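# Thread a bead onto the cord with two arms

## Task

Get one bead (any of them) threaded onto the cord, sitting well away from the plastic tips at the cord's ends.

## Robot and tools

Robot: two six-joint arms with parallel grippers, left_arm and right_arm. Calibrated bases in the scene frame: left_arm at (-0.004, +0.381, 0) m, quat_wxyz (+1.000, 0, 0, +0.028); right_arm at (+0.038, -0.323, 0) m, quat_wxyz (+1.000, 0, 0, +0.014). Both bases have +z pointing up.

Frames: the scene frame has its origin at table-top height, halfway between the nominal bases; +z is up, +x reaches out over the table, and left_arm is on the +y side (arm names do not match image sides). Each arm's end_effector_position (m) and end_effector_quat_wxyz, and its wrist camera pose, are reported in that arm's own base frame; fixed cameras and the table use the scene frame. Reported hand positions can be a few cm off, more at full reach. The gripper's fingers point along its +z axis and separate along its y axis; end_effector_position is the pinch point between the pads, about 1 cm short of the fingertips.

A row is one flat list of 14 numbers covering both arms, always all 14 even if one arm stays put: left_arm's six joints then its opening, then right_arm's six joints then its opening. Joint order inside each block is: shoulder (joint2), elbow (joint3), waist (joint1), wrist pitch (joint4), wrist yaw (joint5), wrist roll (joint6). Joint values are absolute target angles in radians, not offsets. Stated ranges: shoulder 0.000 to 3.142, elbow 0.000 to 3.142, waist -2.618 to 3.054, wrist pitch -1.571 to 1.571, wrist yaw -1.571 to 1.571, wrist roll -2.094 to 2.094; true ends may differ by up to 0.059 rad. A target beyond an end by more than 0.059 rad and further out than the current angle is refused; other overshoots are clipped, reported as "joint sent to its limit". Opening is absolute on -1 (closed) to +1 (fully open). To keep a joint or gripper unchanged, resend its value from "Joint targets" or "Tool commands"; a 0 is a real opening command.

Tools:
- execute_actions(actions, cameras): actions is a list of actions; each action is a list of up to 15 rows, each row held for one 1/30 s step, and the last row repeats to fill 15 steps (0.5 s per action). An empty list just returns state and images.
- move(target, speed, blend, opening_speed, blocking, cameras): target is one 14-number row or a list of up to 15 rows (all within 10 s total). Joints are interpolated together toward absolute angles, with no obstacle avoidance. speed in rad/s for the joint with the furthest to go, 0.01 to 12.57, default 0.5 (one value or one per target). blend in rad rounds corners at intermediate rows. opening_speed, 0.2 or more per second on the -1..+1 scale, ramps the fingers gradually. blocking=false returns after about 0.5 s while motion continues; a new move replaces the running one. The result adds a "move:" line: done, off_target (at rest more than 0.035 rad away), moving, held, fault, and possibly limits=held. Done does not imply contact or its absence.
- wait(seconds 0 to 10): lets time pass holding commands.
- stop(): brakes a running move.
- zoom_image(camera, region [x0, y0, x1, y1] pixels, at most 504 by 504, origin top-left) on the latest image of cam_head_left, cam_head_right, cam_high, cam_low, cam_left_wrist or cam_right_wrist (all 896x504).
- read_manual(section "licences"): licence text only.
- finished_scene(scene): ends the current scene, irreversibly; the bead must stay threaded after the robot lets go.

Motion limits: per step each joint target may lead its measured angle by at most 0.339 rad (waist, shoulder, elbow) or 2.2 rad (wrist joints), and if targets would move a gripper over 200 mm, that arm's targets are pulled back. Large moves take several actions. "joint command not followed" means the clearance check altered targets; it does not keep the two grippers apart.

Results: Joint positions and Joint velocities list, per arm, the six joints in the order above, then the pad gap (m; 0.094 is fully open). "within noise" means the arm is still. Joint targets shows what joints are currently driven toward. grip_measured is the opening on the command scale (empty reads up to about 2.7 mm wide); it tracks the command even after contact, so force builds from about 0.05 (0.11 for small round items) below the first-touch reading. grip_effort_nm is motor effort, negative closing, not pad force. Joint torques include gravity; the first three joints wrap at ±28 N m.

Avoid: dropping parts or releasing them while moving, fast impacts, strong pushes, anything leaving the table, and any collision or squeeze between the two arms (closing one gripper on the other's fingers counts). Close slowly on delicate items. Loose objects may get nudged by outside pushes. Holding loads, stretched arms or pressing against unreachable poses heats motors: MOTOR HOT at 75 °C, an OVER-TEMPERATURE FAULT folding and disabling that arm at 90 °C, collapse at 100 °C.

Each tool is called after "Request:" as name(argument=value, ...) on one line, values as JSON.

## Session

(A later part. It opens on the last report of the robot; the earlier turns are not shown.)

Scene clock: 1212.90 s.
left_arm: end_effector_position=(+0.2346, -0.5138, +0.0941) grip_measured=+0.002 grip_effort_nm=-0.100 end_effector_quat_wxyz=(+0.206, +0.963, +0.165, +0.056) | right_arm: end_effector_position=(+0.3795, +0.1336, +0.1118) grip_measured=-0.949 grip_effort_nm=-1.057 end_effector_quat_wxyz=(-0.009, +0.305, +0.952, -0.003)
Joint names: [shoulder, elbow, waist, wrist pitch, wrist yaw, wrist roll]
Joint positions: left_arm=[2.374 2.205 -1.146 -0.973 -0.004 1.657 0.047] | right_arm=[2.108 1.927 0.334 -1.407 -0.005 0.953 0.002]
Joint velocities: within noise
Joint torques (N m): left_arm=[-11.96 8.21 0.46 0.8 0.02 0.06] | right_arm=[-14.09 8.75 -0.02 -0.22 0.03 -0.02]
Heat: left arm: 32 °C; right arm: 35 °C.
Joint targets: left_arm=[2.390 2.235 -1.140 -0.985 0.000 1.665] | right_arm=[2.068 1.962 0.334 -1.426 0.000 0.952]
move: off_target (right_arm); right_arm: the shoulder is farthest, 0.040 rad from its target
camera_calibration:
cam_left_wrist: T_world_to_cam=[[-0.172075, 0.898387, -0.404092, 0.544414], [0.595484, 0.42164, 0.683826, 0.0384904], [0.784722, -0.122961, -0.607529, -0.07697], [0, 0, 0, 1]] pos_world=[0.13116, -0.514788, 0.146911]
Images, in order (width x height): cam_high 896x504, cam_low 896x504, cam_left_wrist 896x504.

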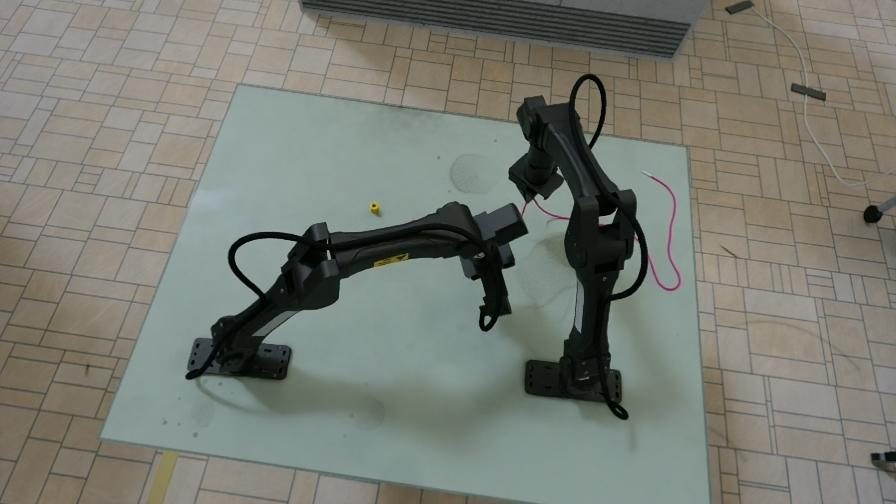

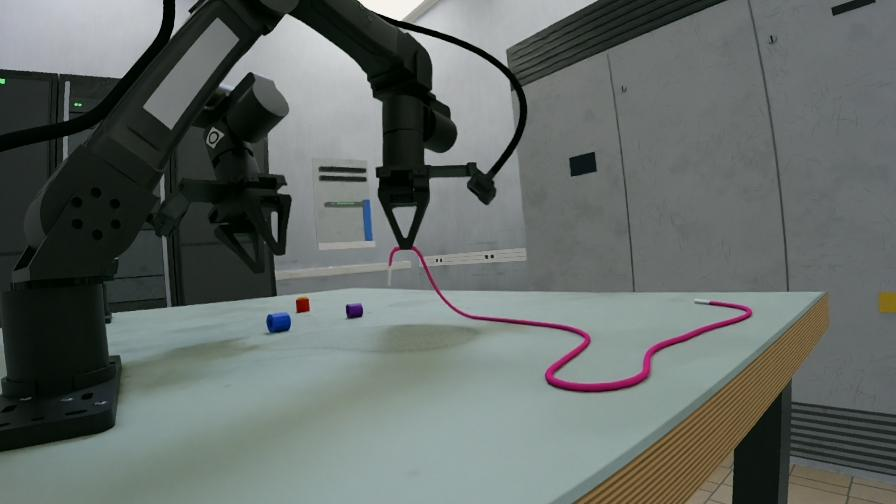

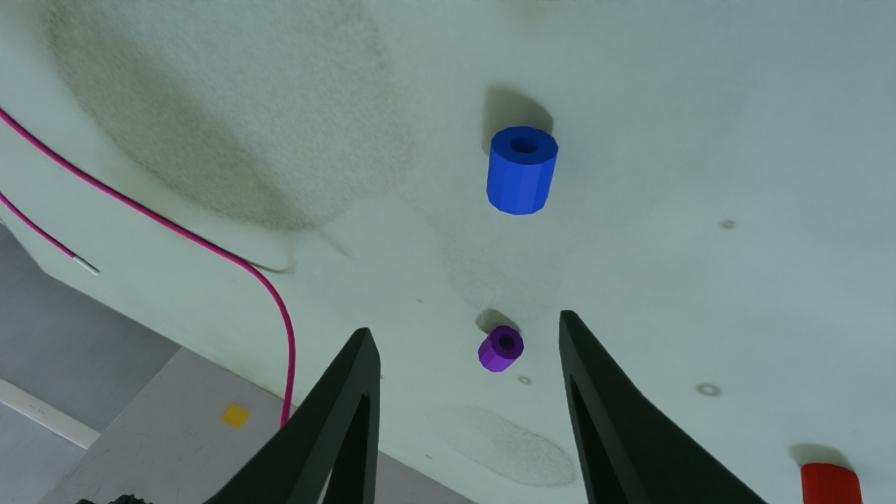

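Request:
move(target=[2.541, 2.300, -1.128, -0.918, 0.0, 1.800, -0.2, 2.068, 1.962, 0.334, -1.426, 0.0, 0.952, -0.96], speed=0.3, cameras=["cam_low", "cam_left_wrist"])

Request:
zoom_image(camera="cam_low", region=[180, 220, 340, 340])

Scene clock: 1302.23 s.
left_arm: end_effector_position=(+0.2468, -0.5274, +0.0382) grip_measured=-0.198 grip_effort_nm=-0.100 end_effector_quat_wxyz=(+0.184, +0.975, +0.105, +0.065) | right_arm: end_effector_position=(+0.3795, +0.1336, +0.1118) grip_measured=-0.949 grip_effort_nm=-1.053 end_effector_quat_wxyz=(-0.009, +0.305, +0.952, -0.003)
Joint names: [shoulder, elbow, waist, wrist pitch, wrist yaw, wrist roll]
Joint positions: left_arm=[2.525 2.271 -1.136 -0.925 -0.005 1.791 0.038] | right_arm=[2.108 1.927 0.334 -1.407 -0.005 0.953 0.002]
Joint velocities: within noise
Joint torques (N m): left_arm=[-12.82 8.16 0.66 0.93 0.02 0.06] | right_arm=[-14.11 8.7 0.06 -0.21 0.03 0.01]
Heat: left arm: 28 °C; right arm: 37 °C.
Joint targets: left_arm=[2.541 2.300 -1.128 -0.918 0.000 1.800] | right_arm=[2.068 1.962 0.334 -1.426 0.000 0.952]
move: off_target (right_arm); right_arm: the shoulder is farthest, 0.040 rad from its target
camera_calibration:
cam_left_wrist: T_world_to_cam=[[-0.055159, 0.933134, -0.355273, 0.523747], [0.613707, 0.312353, 0.72512, 0.0115147], [0.787604, -0.178037, -0.5899, -0.152597], [0, 0, 0, 1]] pos_world=[0.142008, -0.51949, 0.0877069]
Images, in order (width x height): cam_low 896x504, cam_left_wrist 896x504.

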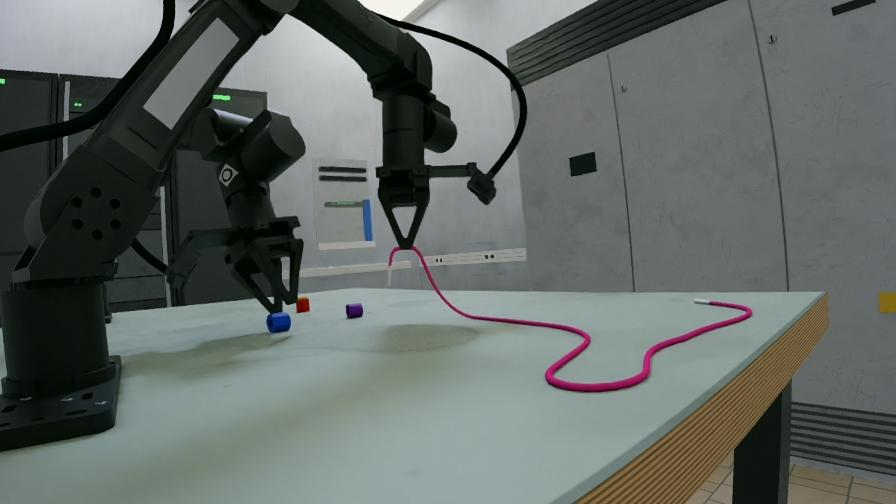

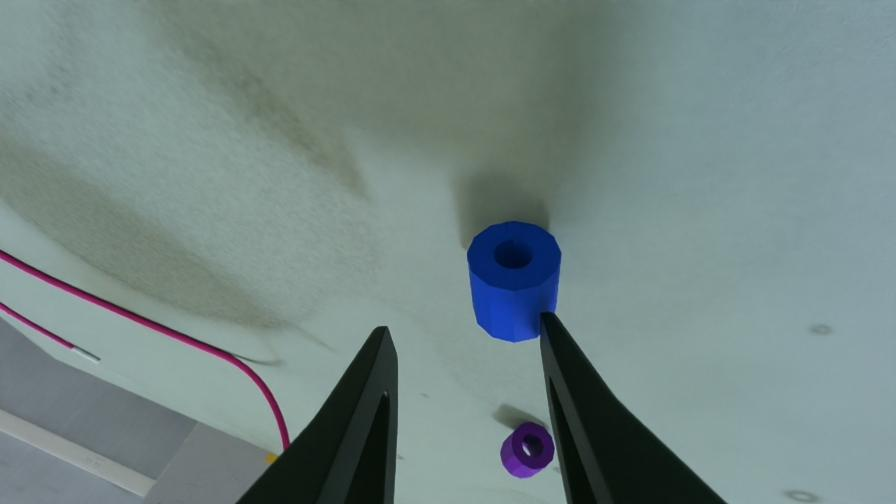

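Scaled by 3.150 from the camera's 896x504 image, which has a finer 1280x720 frame.

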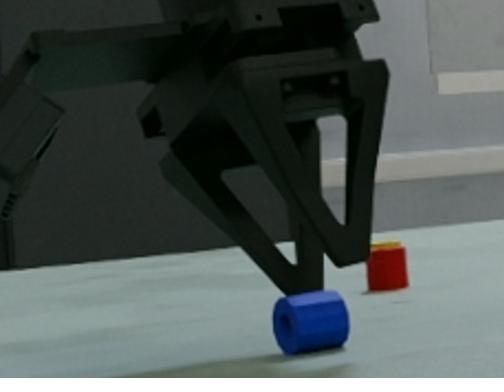

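Request:
move(target=[2.453, 2.239, -1.121, -0.965, 0.0, 1.800, -0.2, 2.068, 1.962, 0.334, -1.426, 0.0, 0.952, -0.96], speed=0.2, cameras=["cam_low", "cam_left_wrist"])

Scene clock: 1346.50 s.
left_arm: end_effector_position=(+0.2452, -0.5146, +0.0280) grip_measured=-0.198 grip_effort_nm=-0.100 end_effector_quat_wxyz=(+0.160, +0.979, +0.109, +0.058) | right_arm: end_effector_position=(+0.3795, +0.1336, +0.1118) grip_measured=-0.949 grip_effort_nm=-1.057 end_effector_quat_wxyz=(-0.009, +0.305, +0.952, -0.003)
Joint names: [shoulder, elbow, waist, wrist pitch, wrist yaw, wrist roll]
Joint positions: left_arm=[2.522 2.242 -1.13 -0.95 -0.005 1.792 0.038] | right_arm=[2.108 1.927 0.334 -1.407 -0.005 0.953 0.002]
Joint velocities: within noise
Joint torques (N m): left_arm=[-20.19 5.52 0.69 0.67 0.03 0.07] | right_arm=[-14.16 8.72 0.08 -0.22 0.04 0]
Heat: left arm: 30 °C; right arm: 38 °C.
Joint targets: left_arm=[2.453 2.239 -1.121 -0.965 0.000 1.800] | right_arm=[2.068 1.962 0.334 -1.426 0.000 0.952]
move: off_target (left_arm, right_arm); left_arm: the shoulder is farthest, 0.069 rad from its target; right_arm: the shoulder is farthest, 0.040 rad from its target
camera_calibration:
cam_left_wrist: T_world_to_cam=[[-0.0680088, 0.948031, -0.310826, 0.517585], [0.626939, 0.28296, 0.725866, -0.00248915], [0.776094, -0.145503, -0.613601, -0.134838], [0, 0, 0, 1]] pos_world=[0.141408, -0.509601, 0.0799486]
Images, in order (width x height): cam_low 896x504, cam_left_wrist 896x504.

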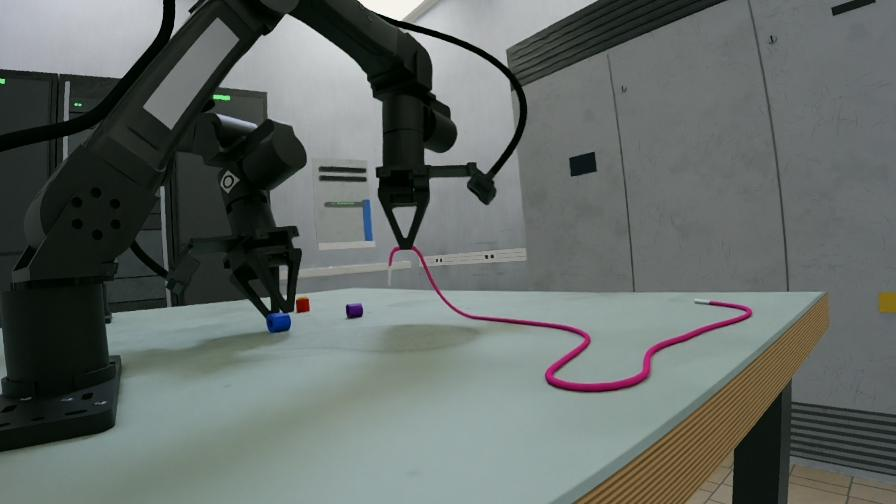

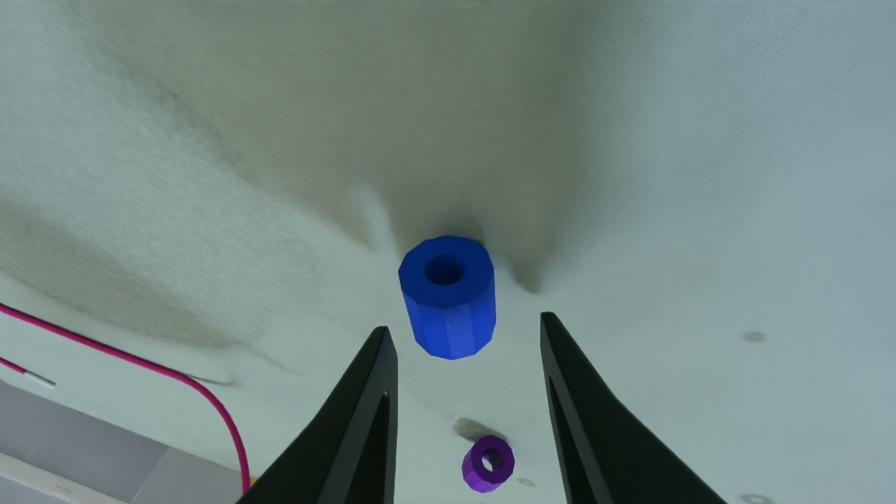

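Request:
move(target=[2.515, 2.186, -1.121, -0.872, 0.0, 1.800, -0.2, 2.068, 1.962, 0.334, -1.426, 0.0, 0.952, -0.96], speed=0.15, cameras=["cam_low", "cam_left_wrist"])

Request:
zoom_image(camera="cam_low", region=[200, 250, 340, 350])

Scene clock: 1372.60 s.
left_arm: end_effector_position=(+0.2469, -0.5182, +0.0188) grip_measured=-0.198 grip_effort_nm=-0.090 end_effector_quat_wxyz=(+0.169, +0.978, +0.109, +0.061) | right_arm: end_effector_position=(+0.3795, +0.1336, +0.1118) grip_measured=-0.949 grip_effort_nm=-1.057 end_effector_quat_wxyz=(-0.009, +0.305, +0.952, -0.003)
Joint names: [shoulder, elbow, waist, wrist pitch, wrist yaw, wrist roll]
Joint positions: left_arm=[2.522 2.199 -1.13 -0.886 -0.005 1.792 0.038] | right_arm=[2.108 1.927 0.334 -1.407 -0.005 0.953 0.002]
Joint velocities: within noise
Joint torques (N m): left_arm=[-14.69 4.88 0.68 0.95 0.03 0.07] | right_arm=[-14.15 8.77 -0.01 -0.22 0.01 -0.01]
Heat: left arm: 37 °C; right arm: 38 °C.
Joint targets: left_arm=[2.515 2.186 -1.121 -0.872 0.000 1.800] | right_arm=[2.068 1.962 0.334 -1.426 0.000 0.952]
move: off_target (right_arm); right_arm: the shoulder is farthest, 0.040 rad from its target
camera_calibration:
cam_left_wrist: T_world_to_cam=[[-0.0652314, 0.942207, -0.328619, 0.51501], [0.620628, 0.296184, 0.726014, 0.0125702], [0.781387, -0.156591, -0.60408, -0.149623], [0, 0, 0, 1]] pos_world=[0.142707, -0.512399, 0.0697318]
Images, in order (width x height): cam_low 896x504, cam_left_wrist 896x504.

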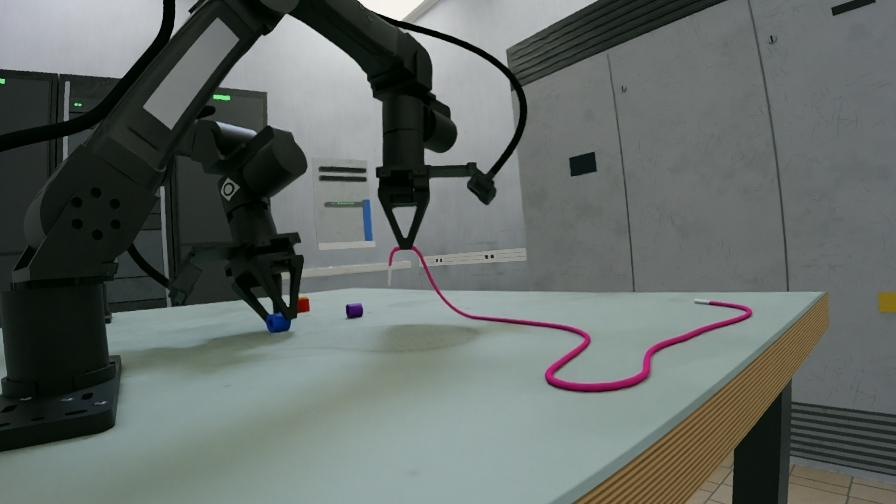

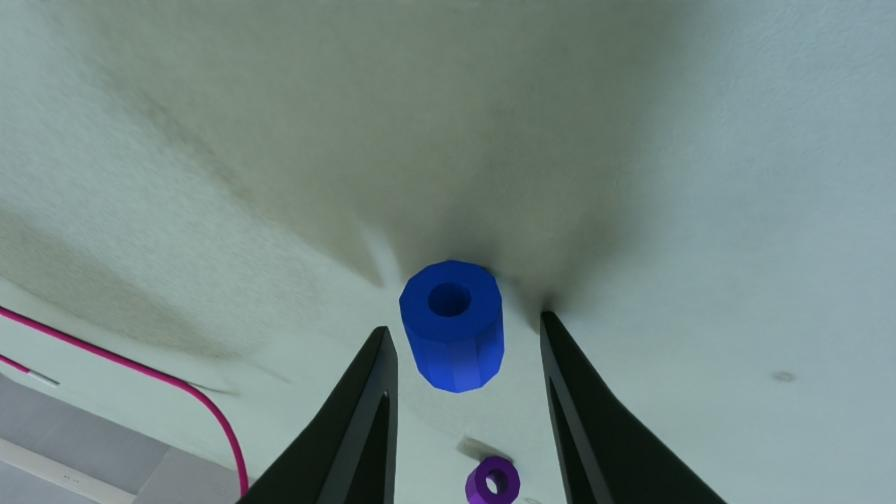

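Scaled by 3.600 from the camera's 896x504 image, which has a finer 1280x720 frame.

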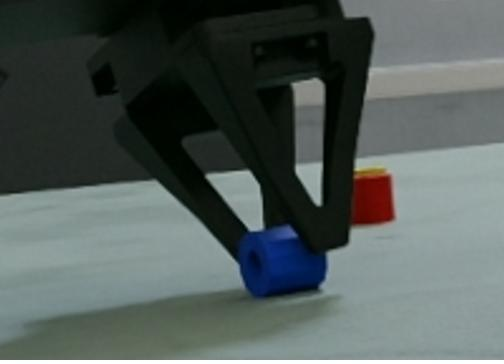

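Request:
move(target=[2.515, 2.186, -1.121, -0.872, 0.0, 1.800, -0.56, 2.068, 1.962, 0.334, -1.426, 0.0, 0.952, -0.96], speed=0.15, opening_speed=0.3, cameras=["cam_low", "cam_left_wrist"])

Scene clock: 1380.90 s.
left_arm: end_effector_position=(+0.2472, -0.5182, +0.0171) grip_measured=-0.555 grip_effort_nm=-0.696 end_effector_quat_wxyz=(+0.170, +0.978, +0.109, +0.062) | right_arm: end_effector_position=(+0.3795, +0.1336, +0.1118) grip_measured=-0.949 grip_effort_nm=-1.057 end_effector_quat_wxyz=(-0.009, +0.305, +0.952, -0.003)
Joint names: [shoulder, elbow, waist, wrist pitch, wrist yaw, wrist roll]
Joint positions: left_arm=[2.522 2.192 -1.13 -0.878 -0.007 1.792 0.021] | right_arm=[2.108 1.927 0.334 -1.407 -0.005 0.953 0.002]
Joint velocities: within noise
Joint torques (N m): left_arm=[-14.68 5.35 0.69 0.9 0.03 0.06] | right_arm=[-14.08 8.76 0.01 -0.22 0.06 0.01]
Heat: left arm: 36 °C; right arm: 38 °C.
Joint targets: left_arm=[2.515 2.186 -1.121 -0.872 0.000 1.800] | right_arm=[2.068 1.962 0.334 -1.426 0.000 0.952]
move: off_target (right_arm); right_arm: the shoulder is farthest, 0.040 rad from its target
camera_calibration:
cam_left_wrist: T_world_to_cam=[[-0.0647805, 0.94207, -0.329101, 0.514235], [0.619209, 0.296571, 0.727066, 0.0140546], [0.782549, -0.156682, -0.602551, -0.151168], [0, 0, 0, 1]] pos_world=[0.142906, -0.512299, 0.0679299]
Images, in order (width x height): cam_low 896x504, cam_left_wrist 896x504.

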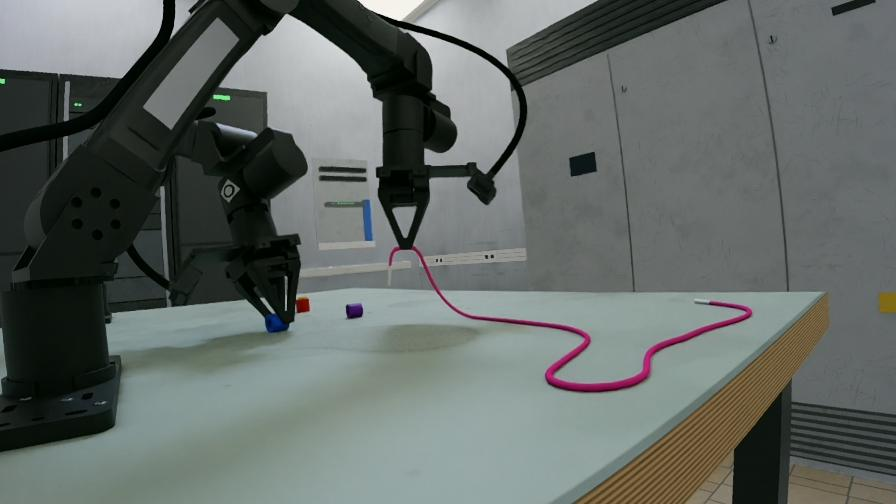

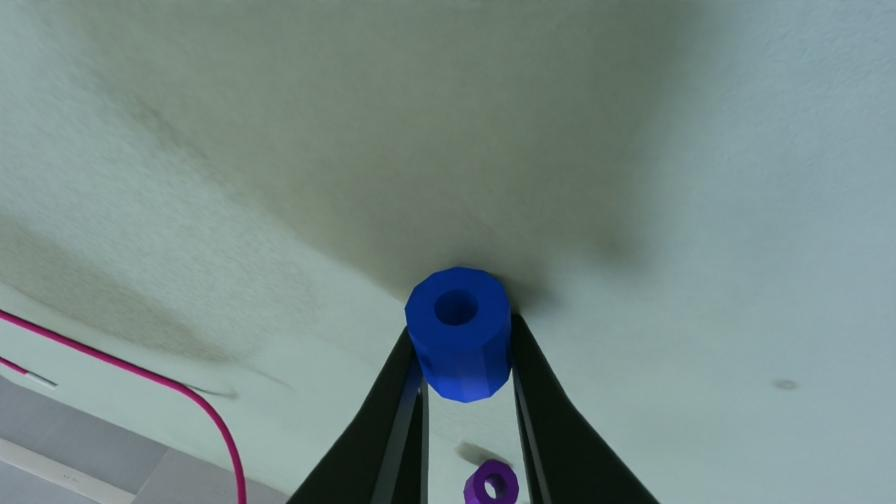

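Request:
move(target=[2.515, 2.186, -1.121, -0.872, 0.0, 1.800, -0.66, 2.068, 1.962, 0.334, -1.426, 0.0, 0.952, -0.96], speed=0.15, opening_speed=0.3, cameras=["cam_left_wrist"])

Scene clock: 1386.03 s.
left_arm: end_effector_position=(+0.2473, -0.5183, +0.0172) grip_measured=-0.566 grip_effort_nm=-1.023 end_effector_quat_wxyz=(+0.170, +0.978, +0.109, +0.062) | right_arm: end_effector_position=(+0.3795, +0.1336, +0.1118) grip_measured=-0.949 grip_effort_nm=-1.057 end_effector_quat_wxyz=(-0.009, +0.305, +0.952, -0.003)
Joint names: [shoulder, elbow, waist, wrist pitch, wrist yaw, wrist roll]
Joint positions: left_arm=[2.522 2.192 -1.13 -0.878 -0.007 1.792 0.02] | right_arm=[2.108 1.927 0.334 -1.407 -0.005 0.953 0.002]
Joint velocities: within noise
Joint torques (N m): left_arm=[-14.68 5.34 0.69 0.88 0.04 0.07] | right_arm=[-14.13 8.73 -0.05 -0.21 0.03 0.01]
Heat: left arm: 36 °C; right arm: 38 °C.
Joint targets: left_arm=[2.515 2.186 -1.121 -0.872 0.000 1.800] | right_arm=[2.068 1.962 0.334 -1.426 0.000 0.952]
move: off_target (right_arm); right_arm: the shoulder is farthest, 0.040 rad from its target
camera_calibration:
cam_left_wrist: T_world_to_cam=[[-0.0647584, 0.941943, -0.329468, 0.514292], [0.619074, 0.296869, 0.72706, 0.0141948], [0.782658, -0.156882, -0.602357, -0.151393], [0, 0, 0, 1]] pos_world=[0.143006, -0.512399, 0.0679295]
Images, in order (width x height): cam_left_wrist 896x504.

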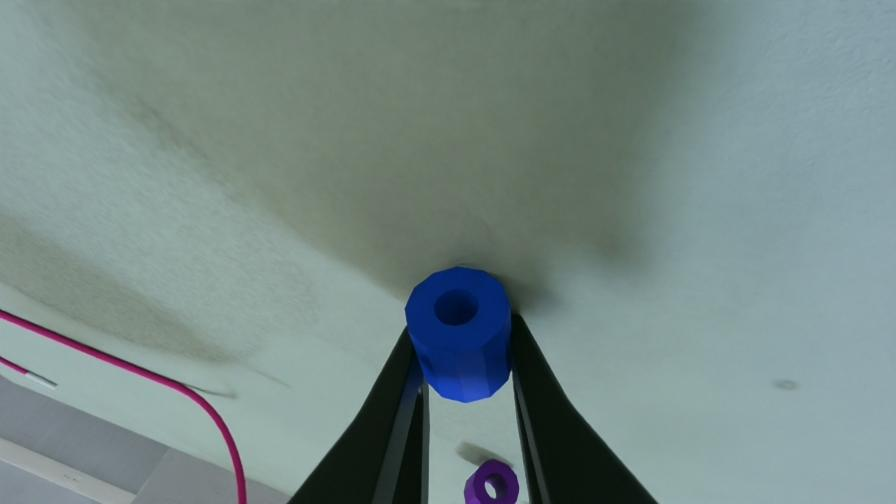

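Request:
move(target=[2.110, 2.030, -0.945, -0.700, 0.0, 1.790, -0.66, 2.139, 1.608, 0.334, -1.048, 0.0, 0.952, -0.96], speed=0.3, cameras=["cam_low", "cam_right_wrist", "cam_left_wrist"])

Scene clock: 1466.57 s.
left_arm: end_effector_position=(+0.3429, -0.4728, +0.1848) grip_measured=-0.566 grip_effort_nm=-1.033 end_effector_quat_wxyz=(+0.328, +0.913, +0.188, +0.151) | right_arm: end_effector_position=(+0.3798, +0.1337, +0.0297) grip_measured=-0.949 grip_effort_nm=-1.053 end_effector_quat_wxyz=(-0.001, +0.305, +0.952, +0.003)
Joint names: [shoulder, elbow, waist, wrist pitch, wrist yaw, wrist roll]
Joint positions: left_arm=[2.157 2.035 -0.947 -0.709 -0.007 1.792 0.02] | right_arm=[2.124 1.623 0.334 -1.068 -0.005 0.953 0.002]
Joint velocities: within noise
Joint torques (N m): left_arm=[-16.2 5.83 0.16 1.32 0.05 -0.03] | right_arm=[-9.74 4.72 0.01 0.18 0.03 0]
Heat: left arm: 36 °C; right arm: 39 °C.
Joint targets: left_arm=[2.110 2.030 -0.945 -0.700 0.000 1.790] | right_arm=[2.139 1.608 0.334 -1.048 0.000 0.952]
move: off_target (left_arm); left_arm: the shoulder is farthest, 0.047 rad from its target
camera_calibration:
cam_left_wrist: T_world_to_cam=[[-0.127653, 0.766168, -0.629835, 0.526797], [0.398679, 0.621106, 0.674746, 0.0581374], [0.908163, -0.164968, -0.384741, -0.205214], [0, 0, 0, 1]] pos_world=[0.230437, -0.473578, 0.213613]
cam_right_wrist: T_world_to_cam=[[-0.6598, -0.751432, -0.00371944, 0.353125], [-0.553287, 0.482456, 0.679051, 0.150589], [-0.508467, 0.450096, -0.734081, 0.27067], [0, 0, 0, 1]] pos_world=[0.453937, 0.0708693, 0.09775]
Images, in order (width x height): cam_low 896x504, cam_left_wrist 896x504, cam_right_wrist 896x504.

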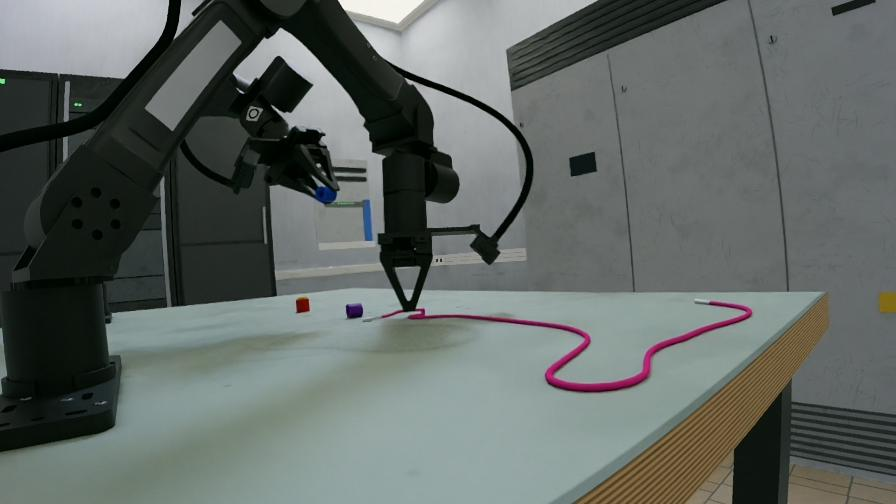

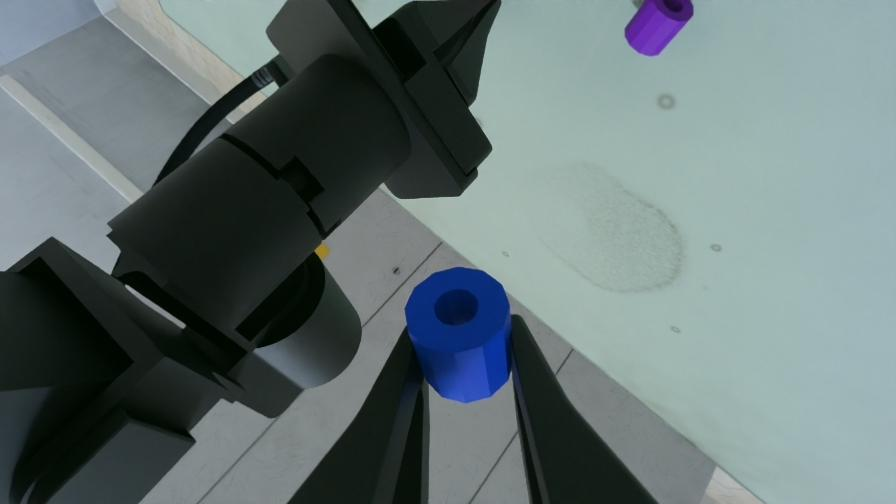

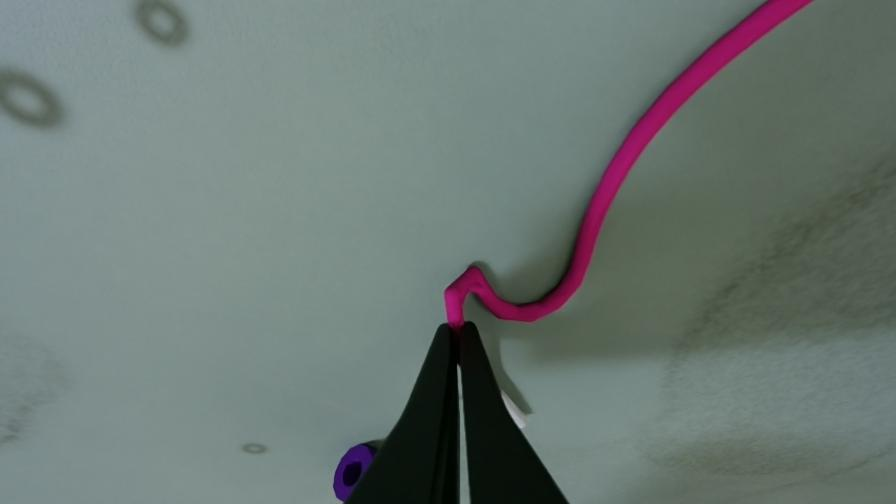

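Request:
move(target=[[2.110, 2.030, -0.945, -0.700, 0.0, 1.790, -0.66, 2.139, 1.608, 0.334, -1.048, 0.0, 0.952, -0.6], [2.110, 2.030, -0.945, -0.700, 0.0, 1.790, -0.66, 2.067, 1.718, 0.334, -1.157, 0.0, 0.952, -0.6], [2.309, 0.822, -0.945, 1.472, 0.0, -0.008, -0.66, 2.017, 1.568, 0.240, -1.073, 0.0, 1.055, -0.6]], speed=0.5, opening_speed=0.5, cameras=["cam_low", "cam_right_wrist", "cam_left_wrist"])

Scene clock: 1504.63 s.
left_arm: end_effector_position=(+0.3077, -0.4239, +0.0345) grip_measured=-0.566 grip_effort_nm=-1.028 end_effector_quat_wxyz=(+0.570, +0.349, +0.685, -0.289) | right_arm: end_effector_position=(+0.3777, +0.0979, +0.0425) grip_measured=-0.603 grip_effort_nm=0.134 end_effector_quat_wxyz=(-0.002, +0.389, +0.921, +0.002)
Joint names: [shoulder, elbow, waist, wrist pitch, wrist yaw, wrist roll]
Joint positions: left_arm=[2.289 0.825 -0.947 1.28 -0.007 0.001 0.02] | right_arm=[2.066 1.586 0.249 -1.092 -0.005 1.047 0.019]
Joint velocities: within noise
Joint torques (N m): left_arm=[-8.31 3.18 0.16 3.3 0.04 -0.09] | right_arm=[-14.32 4.49 -0.77 0.21 0.03 0.09]
Heat: left arm: 37 °C; right arm: 41 °C.
Joint targets: left_arm=[2.309 0.822 -0.945 1.472 0.000 -0.008] | right_arm=[2.017 1.568 0.240 -1.073 0.000 1.055]
move: off_target (left_arm, right_arm); left_arm: the wrist pitch is farthest, 0.192 rad from its target; right_arm: the shoulder is farthest, 0.049 rad from its target
camera_calibration:
cam_left_wrist: T_world_to_cam=[[-0.816073, -0.563277, -0.1294, 0.0212083], [-0.391294, 0.703261, -0.59356, 0.46495], [0.42534, -0.433754, -0.794319, -0.174261], [0, 0, 0, 1]] pos_world=[0.27336, -0.390621, 0.140301]
cam_right_wrist: T_world_to_cam=[[-0.782746, -0.62234, -0.00127561, 0.35846], [-0.457003, 0.5734, 0.679971, 0.112677], [-0.422442, 0.532828, -0.733238, 0.254502], [0, 0, 0, 1]] pos_world=[0.439589, 0.0228693, 0.110451]
Images, in order (width x height): cam_low 896x504, cam_left_wrist 896x504, cam_right_wrist 896x504.

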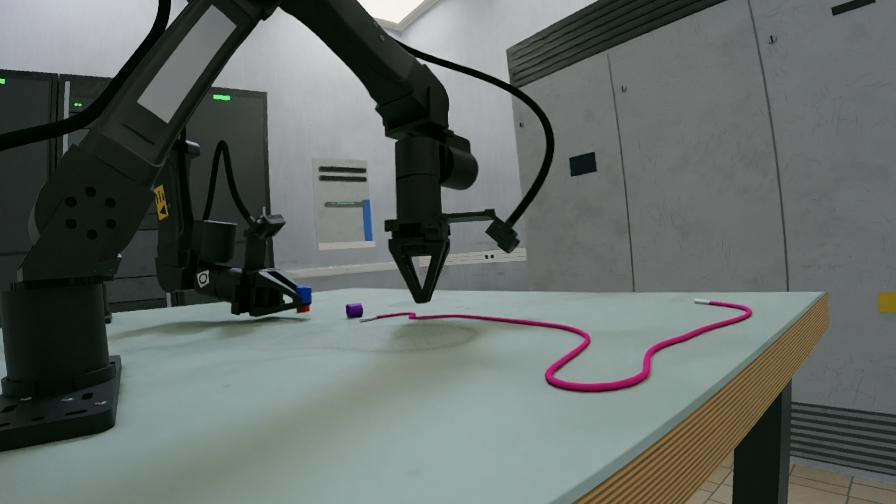

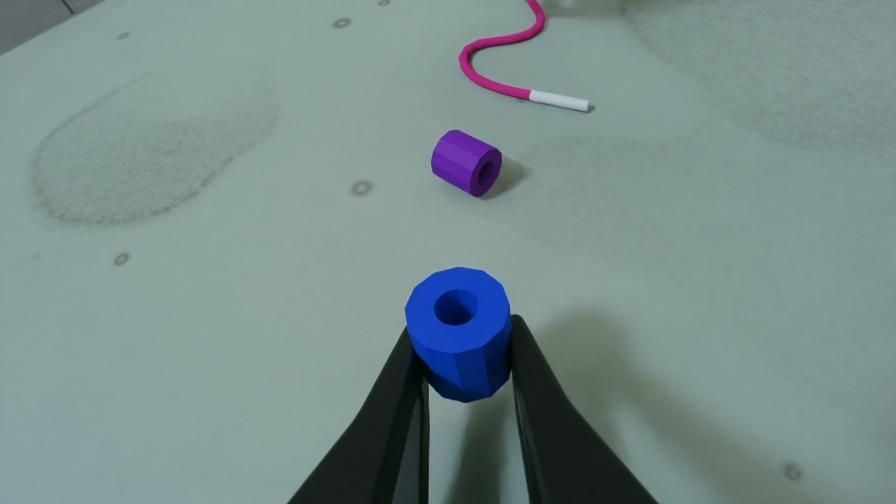

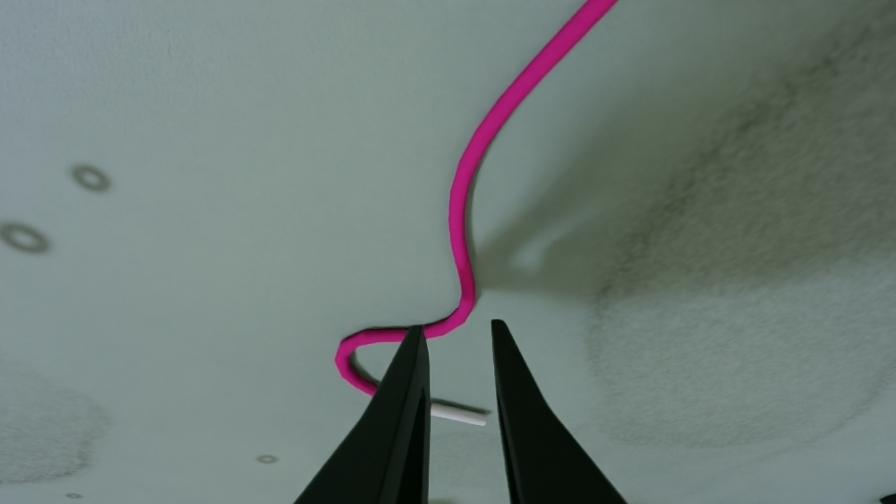

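Request:
zoom_image(camera="cam_low", region=[140, 200, 340, 340])

Scaled by 2.520 from the camera's 896x504 image, which has a finer 1280x720 frame.

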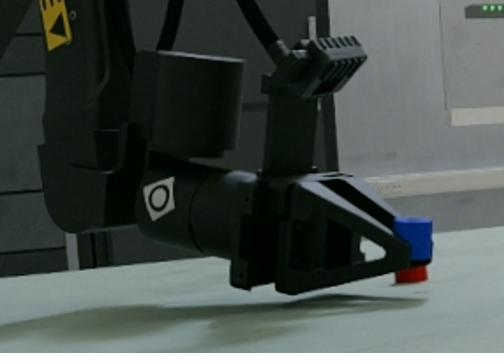

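Request:
move(target=[2.103, 0.822, -0.945, 1.340, 0.0, 0.0, -0.66, 2.093, 1.519, 0.234, -1.005, 0.0, 1.050, -0.6], speed=0.2, cameras=["cam_low", "cam_right_wrist"])

Request:
zoom_image(camera="cam_low", region=[350, 260, 490, 340])

Scene clock: 1582.73 s.
left_arm: end_effector_position=(+0.3112, -0.4302, +0.1140) grip_measured=-0.566 grip_effort_nm=-1.028 end_effector_quat_wxyz=(+0.625, +0.323, +0.634, -0.320) | right_arm: end_effector_position=(+0.3785, +0.0956, +0.0273) grip_measured=-0.603 grip_effort_nm=0.134 end_effector_quat_wxyz=(+0.002, +0.392, +0.920, +0.004)
Joint names: [shoulder, elbow, waist, wrist pitch, wrist yaw, wrist roll]
Joint positions: left_arm=[2.148 0.825 -0.947 1.311 -0.002 -0.002 0.02] | right_arm=[2.075 1.536 0.243 -1.024 -0.005 1.047 0.019]
Joint velocities: within noise
Joint torques (N m): left_arm=[-13.55 3.84 0.16 1.82 0 0] | right_arm=[-8.99 4.46 -0.75 0.21 0.02 0.05]
Heat: left arm: 53 °C; right arm: 49 °C.
Joint targets: left_arm=[2.103 0.822 -0.945 1.340 0.000 0.000] | right_arm=[2.093 1.519 0.234 -1.005 0.000 1.050]
move: off_target (left_arm); left_arm: the shoulder is farthest, 0.045 rad from its target
camera_calibration:
cam_right_wrist: T_world_to_cam=[[-0.786728, -0.617229, -0.00935923, 0.35893], [-0.459097, 0.574901, 0.677288, 0.125459], [-0.412661, 0.537138, -0.735659, 0.240817], [0, 0, 0, 1]] pos_world=[0.439354, 0.0200635, 0.0955469]
Images, in order (width x height): cam_low 896x504, cam_right_wrist 896x504.

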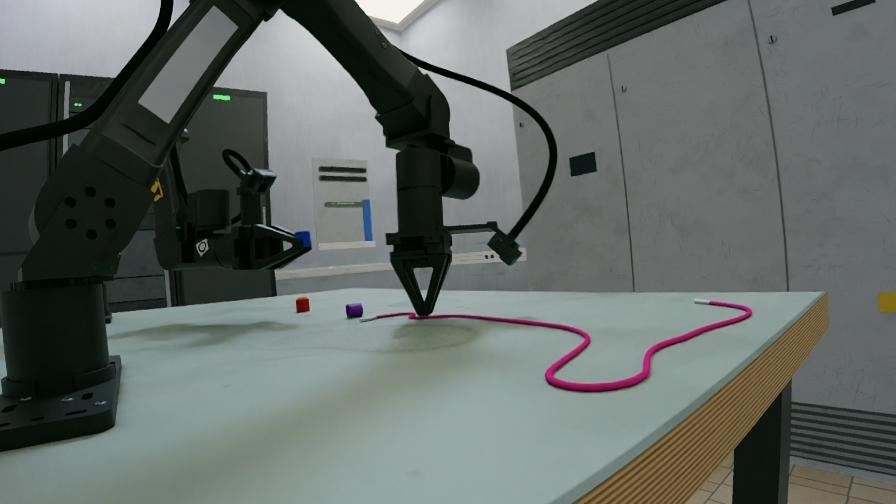

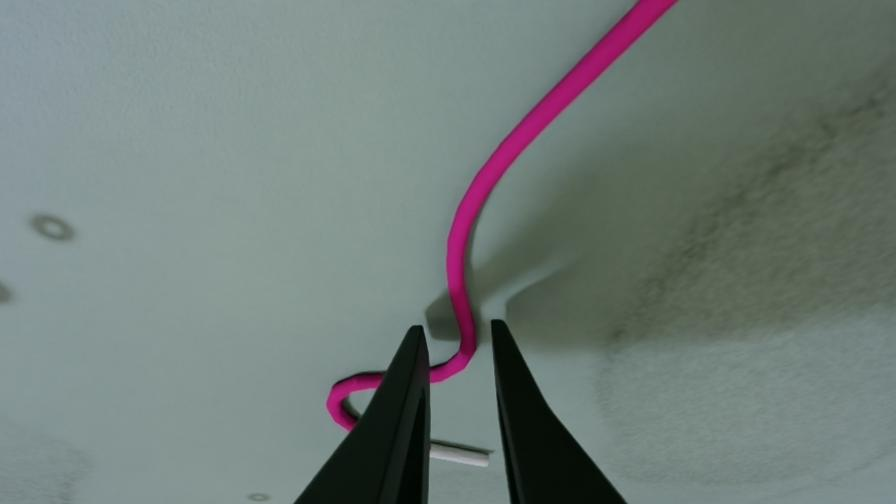

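Scaled by 3.600 from the camera's 896x504 image, which has a finer 1280x720 frame.

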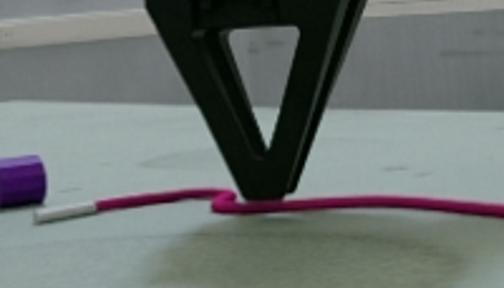

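Request:
move(target=[[2.103, 0.822, -0.945, 1.340, 0.0, 0.0, -0.66, 2.093, 1.500, 0.234, -0.986, 0.0, 1.050, -0.6], [2.103, 0.822, -0.945, 1.340, 0.0, 0.0, -0.66, 2.093, 1.500, 0.234, -0.986, 0.0, 1.050, -0.96]], speed=0.1, opening_speed=0.4, cameras=["cam_low", "cam_right_wrist"])

Request:
zoom_image(camera="cam_low", region=[350, 260, 490, 340])

Scene clock: 1593.27 s.
left_arm: end_effector_position=(+0.3111, -0.4302, +0.1140) grip_measured=-0.566 grip_effort_nm=-1.033 end_effector_quat_wxyz=(+0.625, +0.323, +0.634, -0.320) | right_arm: end_effector_position=(+0.3778, +0.0954, +0.0232) grip_measured=-0.950 grip_effort_nm=-0.999 end_effector_quat_wxyz=(+0.003, +0.392, +0.920, +0.005)
Joint names: [shoulder, elbow, waist, wrist pitch, wrist yaw, wrist roll]
Joint positions: left_arm=[2.148 0.825 -0.947 1.311 -0.002 -0.002 0.02] | right_arm=[2.075 1.519 0.243 -1.005 -0.005 1.047 0.002]
Joint velocities: within noise
Joint torques (N m): left_arm=[-13.55 3.81 0.16 1.82 -0.01 0.01] | right_arm=[-8.98 4.31 -0.73 0.22 0.04 0.06]
Heat: left arm: 47 °C; right arm: 43 °C.
Joint targets: left_arm=[2.103 0.822 -0.945 1.340 0.000 0.000] | right_arm=[2.093 1.500 0.234 -0.986 0.000 1.050]
move: off_target (left_arm); left_arm: the shoulder is farthest, 0.045 rad from its target
camera_calibration:
cam_right_wrist: T_world_to_cam=[[-0.78669, -0.617237, -0.0117136, 0.358332], [-0.460827, 0.574504, 0.676449, 0.128757], [-0.4108, 0.537554, -0.736396, 0.236892], [0, 0, 0, 1]] pos_world=[0.438546, 0.0198617, 0.0915457]
Images, in order (width x height): cam_low 896x504, cam_right_wrist 896x504.

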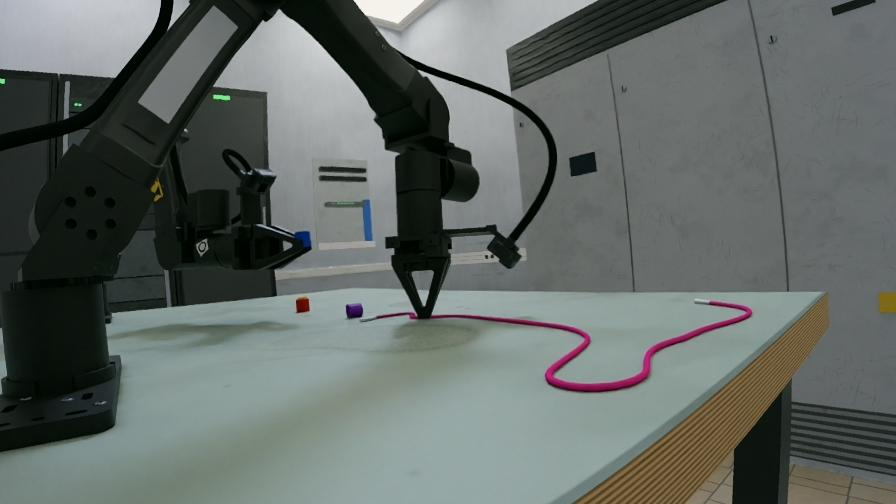

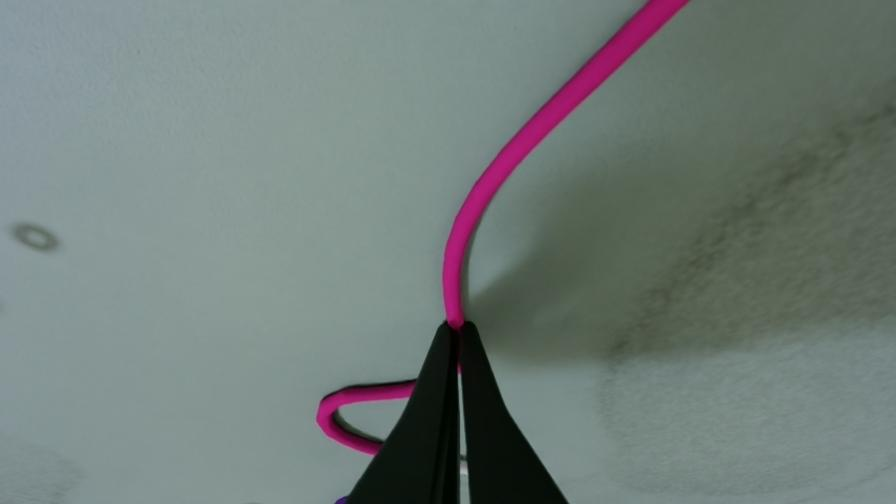

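Scaled by 3.600 from the camera's 896x504 image, which has a finer 1280x720 frame.

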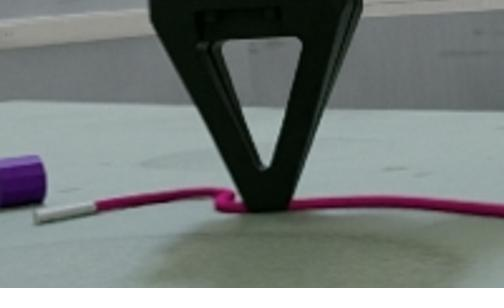

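Request:
zoom_image(camera="cam_low", region=[130, 130, 330, 310])

Scaled by 2.520 from the camera's 896x504 image, which has a finer 1280x720 frame.

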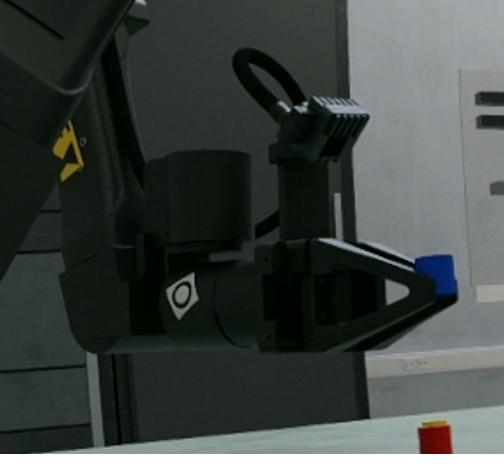

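Request:
move(target=[[2.215, 0.950, -0.945, 1.290, 0.0, 0.0, -0.66, 1.876, 1.833, 0.240, -1.342, 0.0, 1.050, -0.96], [2.326, 1.085, -0.945, 1.240, 0.0, 0.0, -0.66, 1.877, 2.178, 0.523, -1.486, 0.0, 1.436, -0.96]], speed=0.25, cameras=["cam_low", "cam_right_wrist", "cam_left_wrist", "cam_high"])

Scene clock: 1707.50 s.
left_arm: end_effector_position=(+0.3402, -0.4707, +0.0979) grip_measured=-0.566 grip_effort_nm=-1.023 end_effector_quat_wxyz=(+0.624, +0.324, +0.635, -0.320) | right_arm: end_effector_position=(+0.3597, +0.2082, +0.2459) grip_measured=-0.954 grip_effort_nm=-1.053 end_effector_quat_wxyz=(+0.091, +0.433, +0.886, +0.139)
Joint names: [shoulder, elbow, waist, wrist pitch, wrist yaw, wrist roll]
Joint positions: left_arm=[2.304 1.06 -0.947 1.227 -0.002 -0.002 0.02] | right_arm=[1.915 2.141 0.52 -1.464 -0.006 1.43 0.002]
Joint velocities: within noise
Joint torques (N m): left_arm=[-9.28 6.35 0.16 1.68 0 0] | right_arm=[-12.23 8.88 0.25 0.44 0.04 0.07]
Heat: left arm: 39 °C; right arm: 39 °C.
Joint targets: left_arm=[2.326 1.085 -0.945 1.240 0.000 0.000] | right_arm=[1.877 2.178 0.523 -1.486 0.000 1.436]
move: off_target (right_arm); right_arm: the shoulder is farthest, 0.038 rad from its target
camera_calibration:
cam_left_wrist: T_world_to_cam=[[-0.80673, -0.57697, -0.127644, 0.0198008], [-0.325591, 0.614267, -0.718796, 0.49617], [0.493131, -0.538314, -0.683403, -0.241039], [0, 0, 0, 1]] pos_world=[0.296386, -0.423111, 0.194446]
cam_right_wrist: T_world_to_cam=[[-0.799402, -0.503748, -0.327405, 0.474797], [-0.581346, 0.511035, 0.63315, -0.0277926], [-0.151633, 0.696477, -0.701375, 0.197941], [0, 0, 0, 1]] pos_world=[0.393411, 0.11552, 0.311879]
Images, in order (width x height): cam_high 896x504, cam_low 896x504, cam_left_wrist 896x504, cam_right_wrist 896x504.

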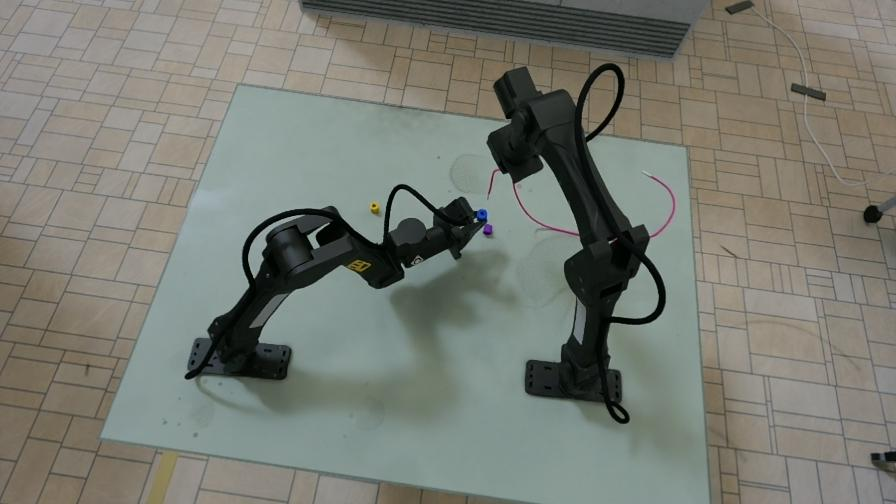

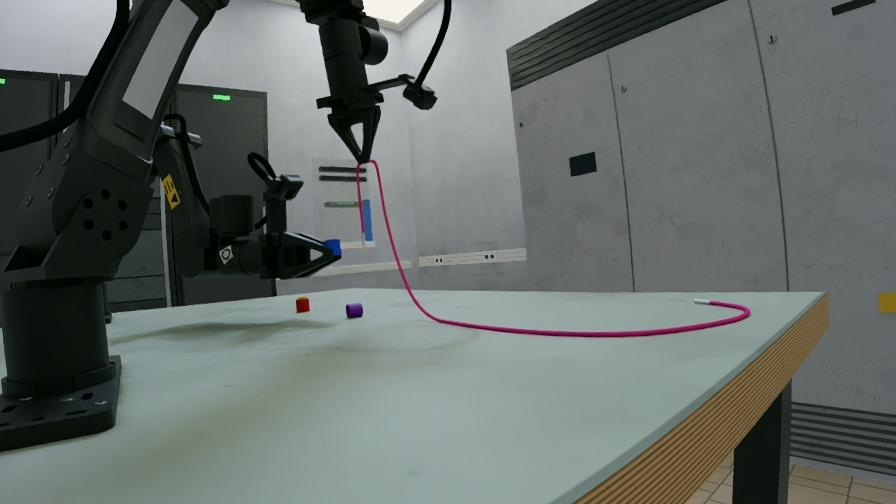

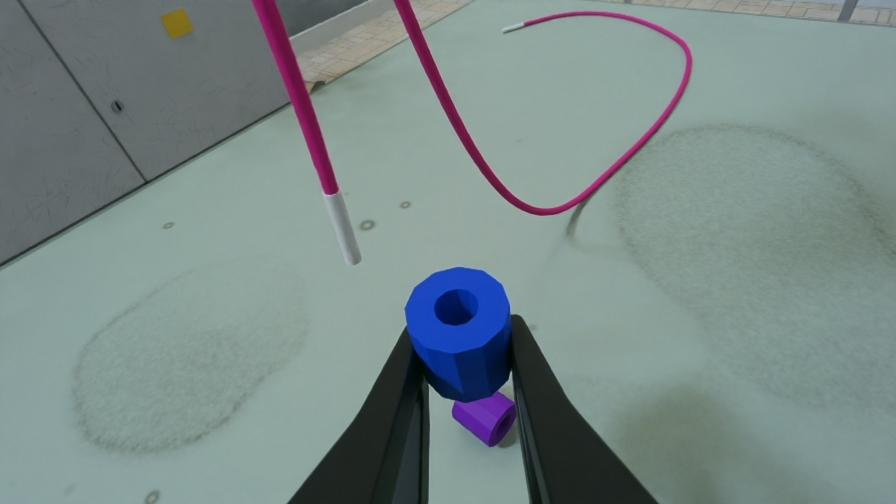

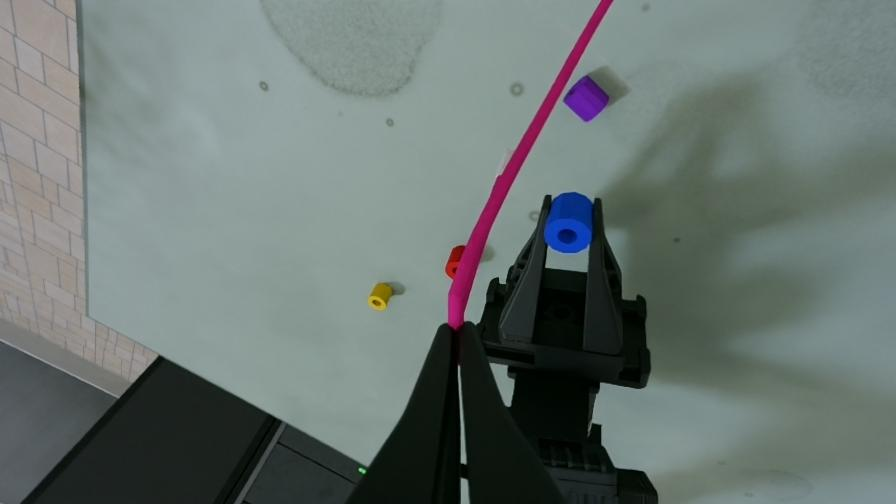

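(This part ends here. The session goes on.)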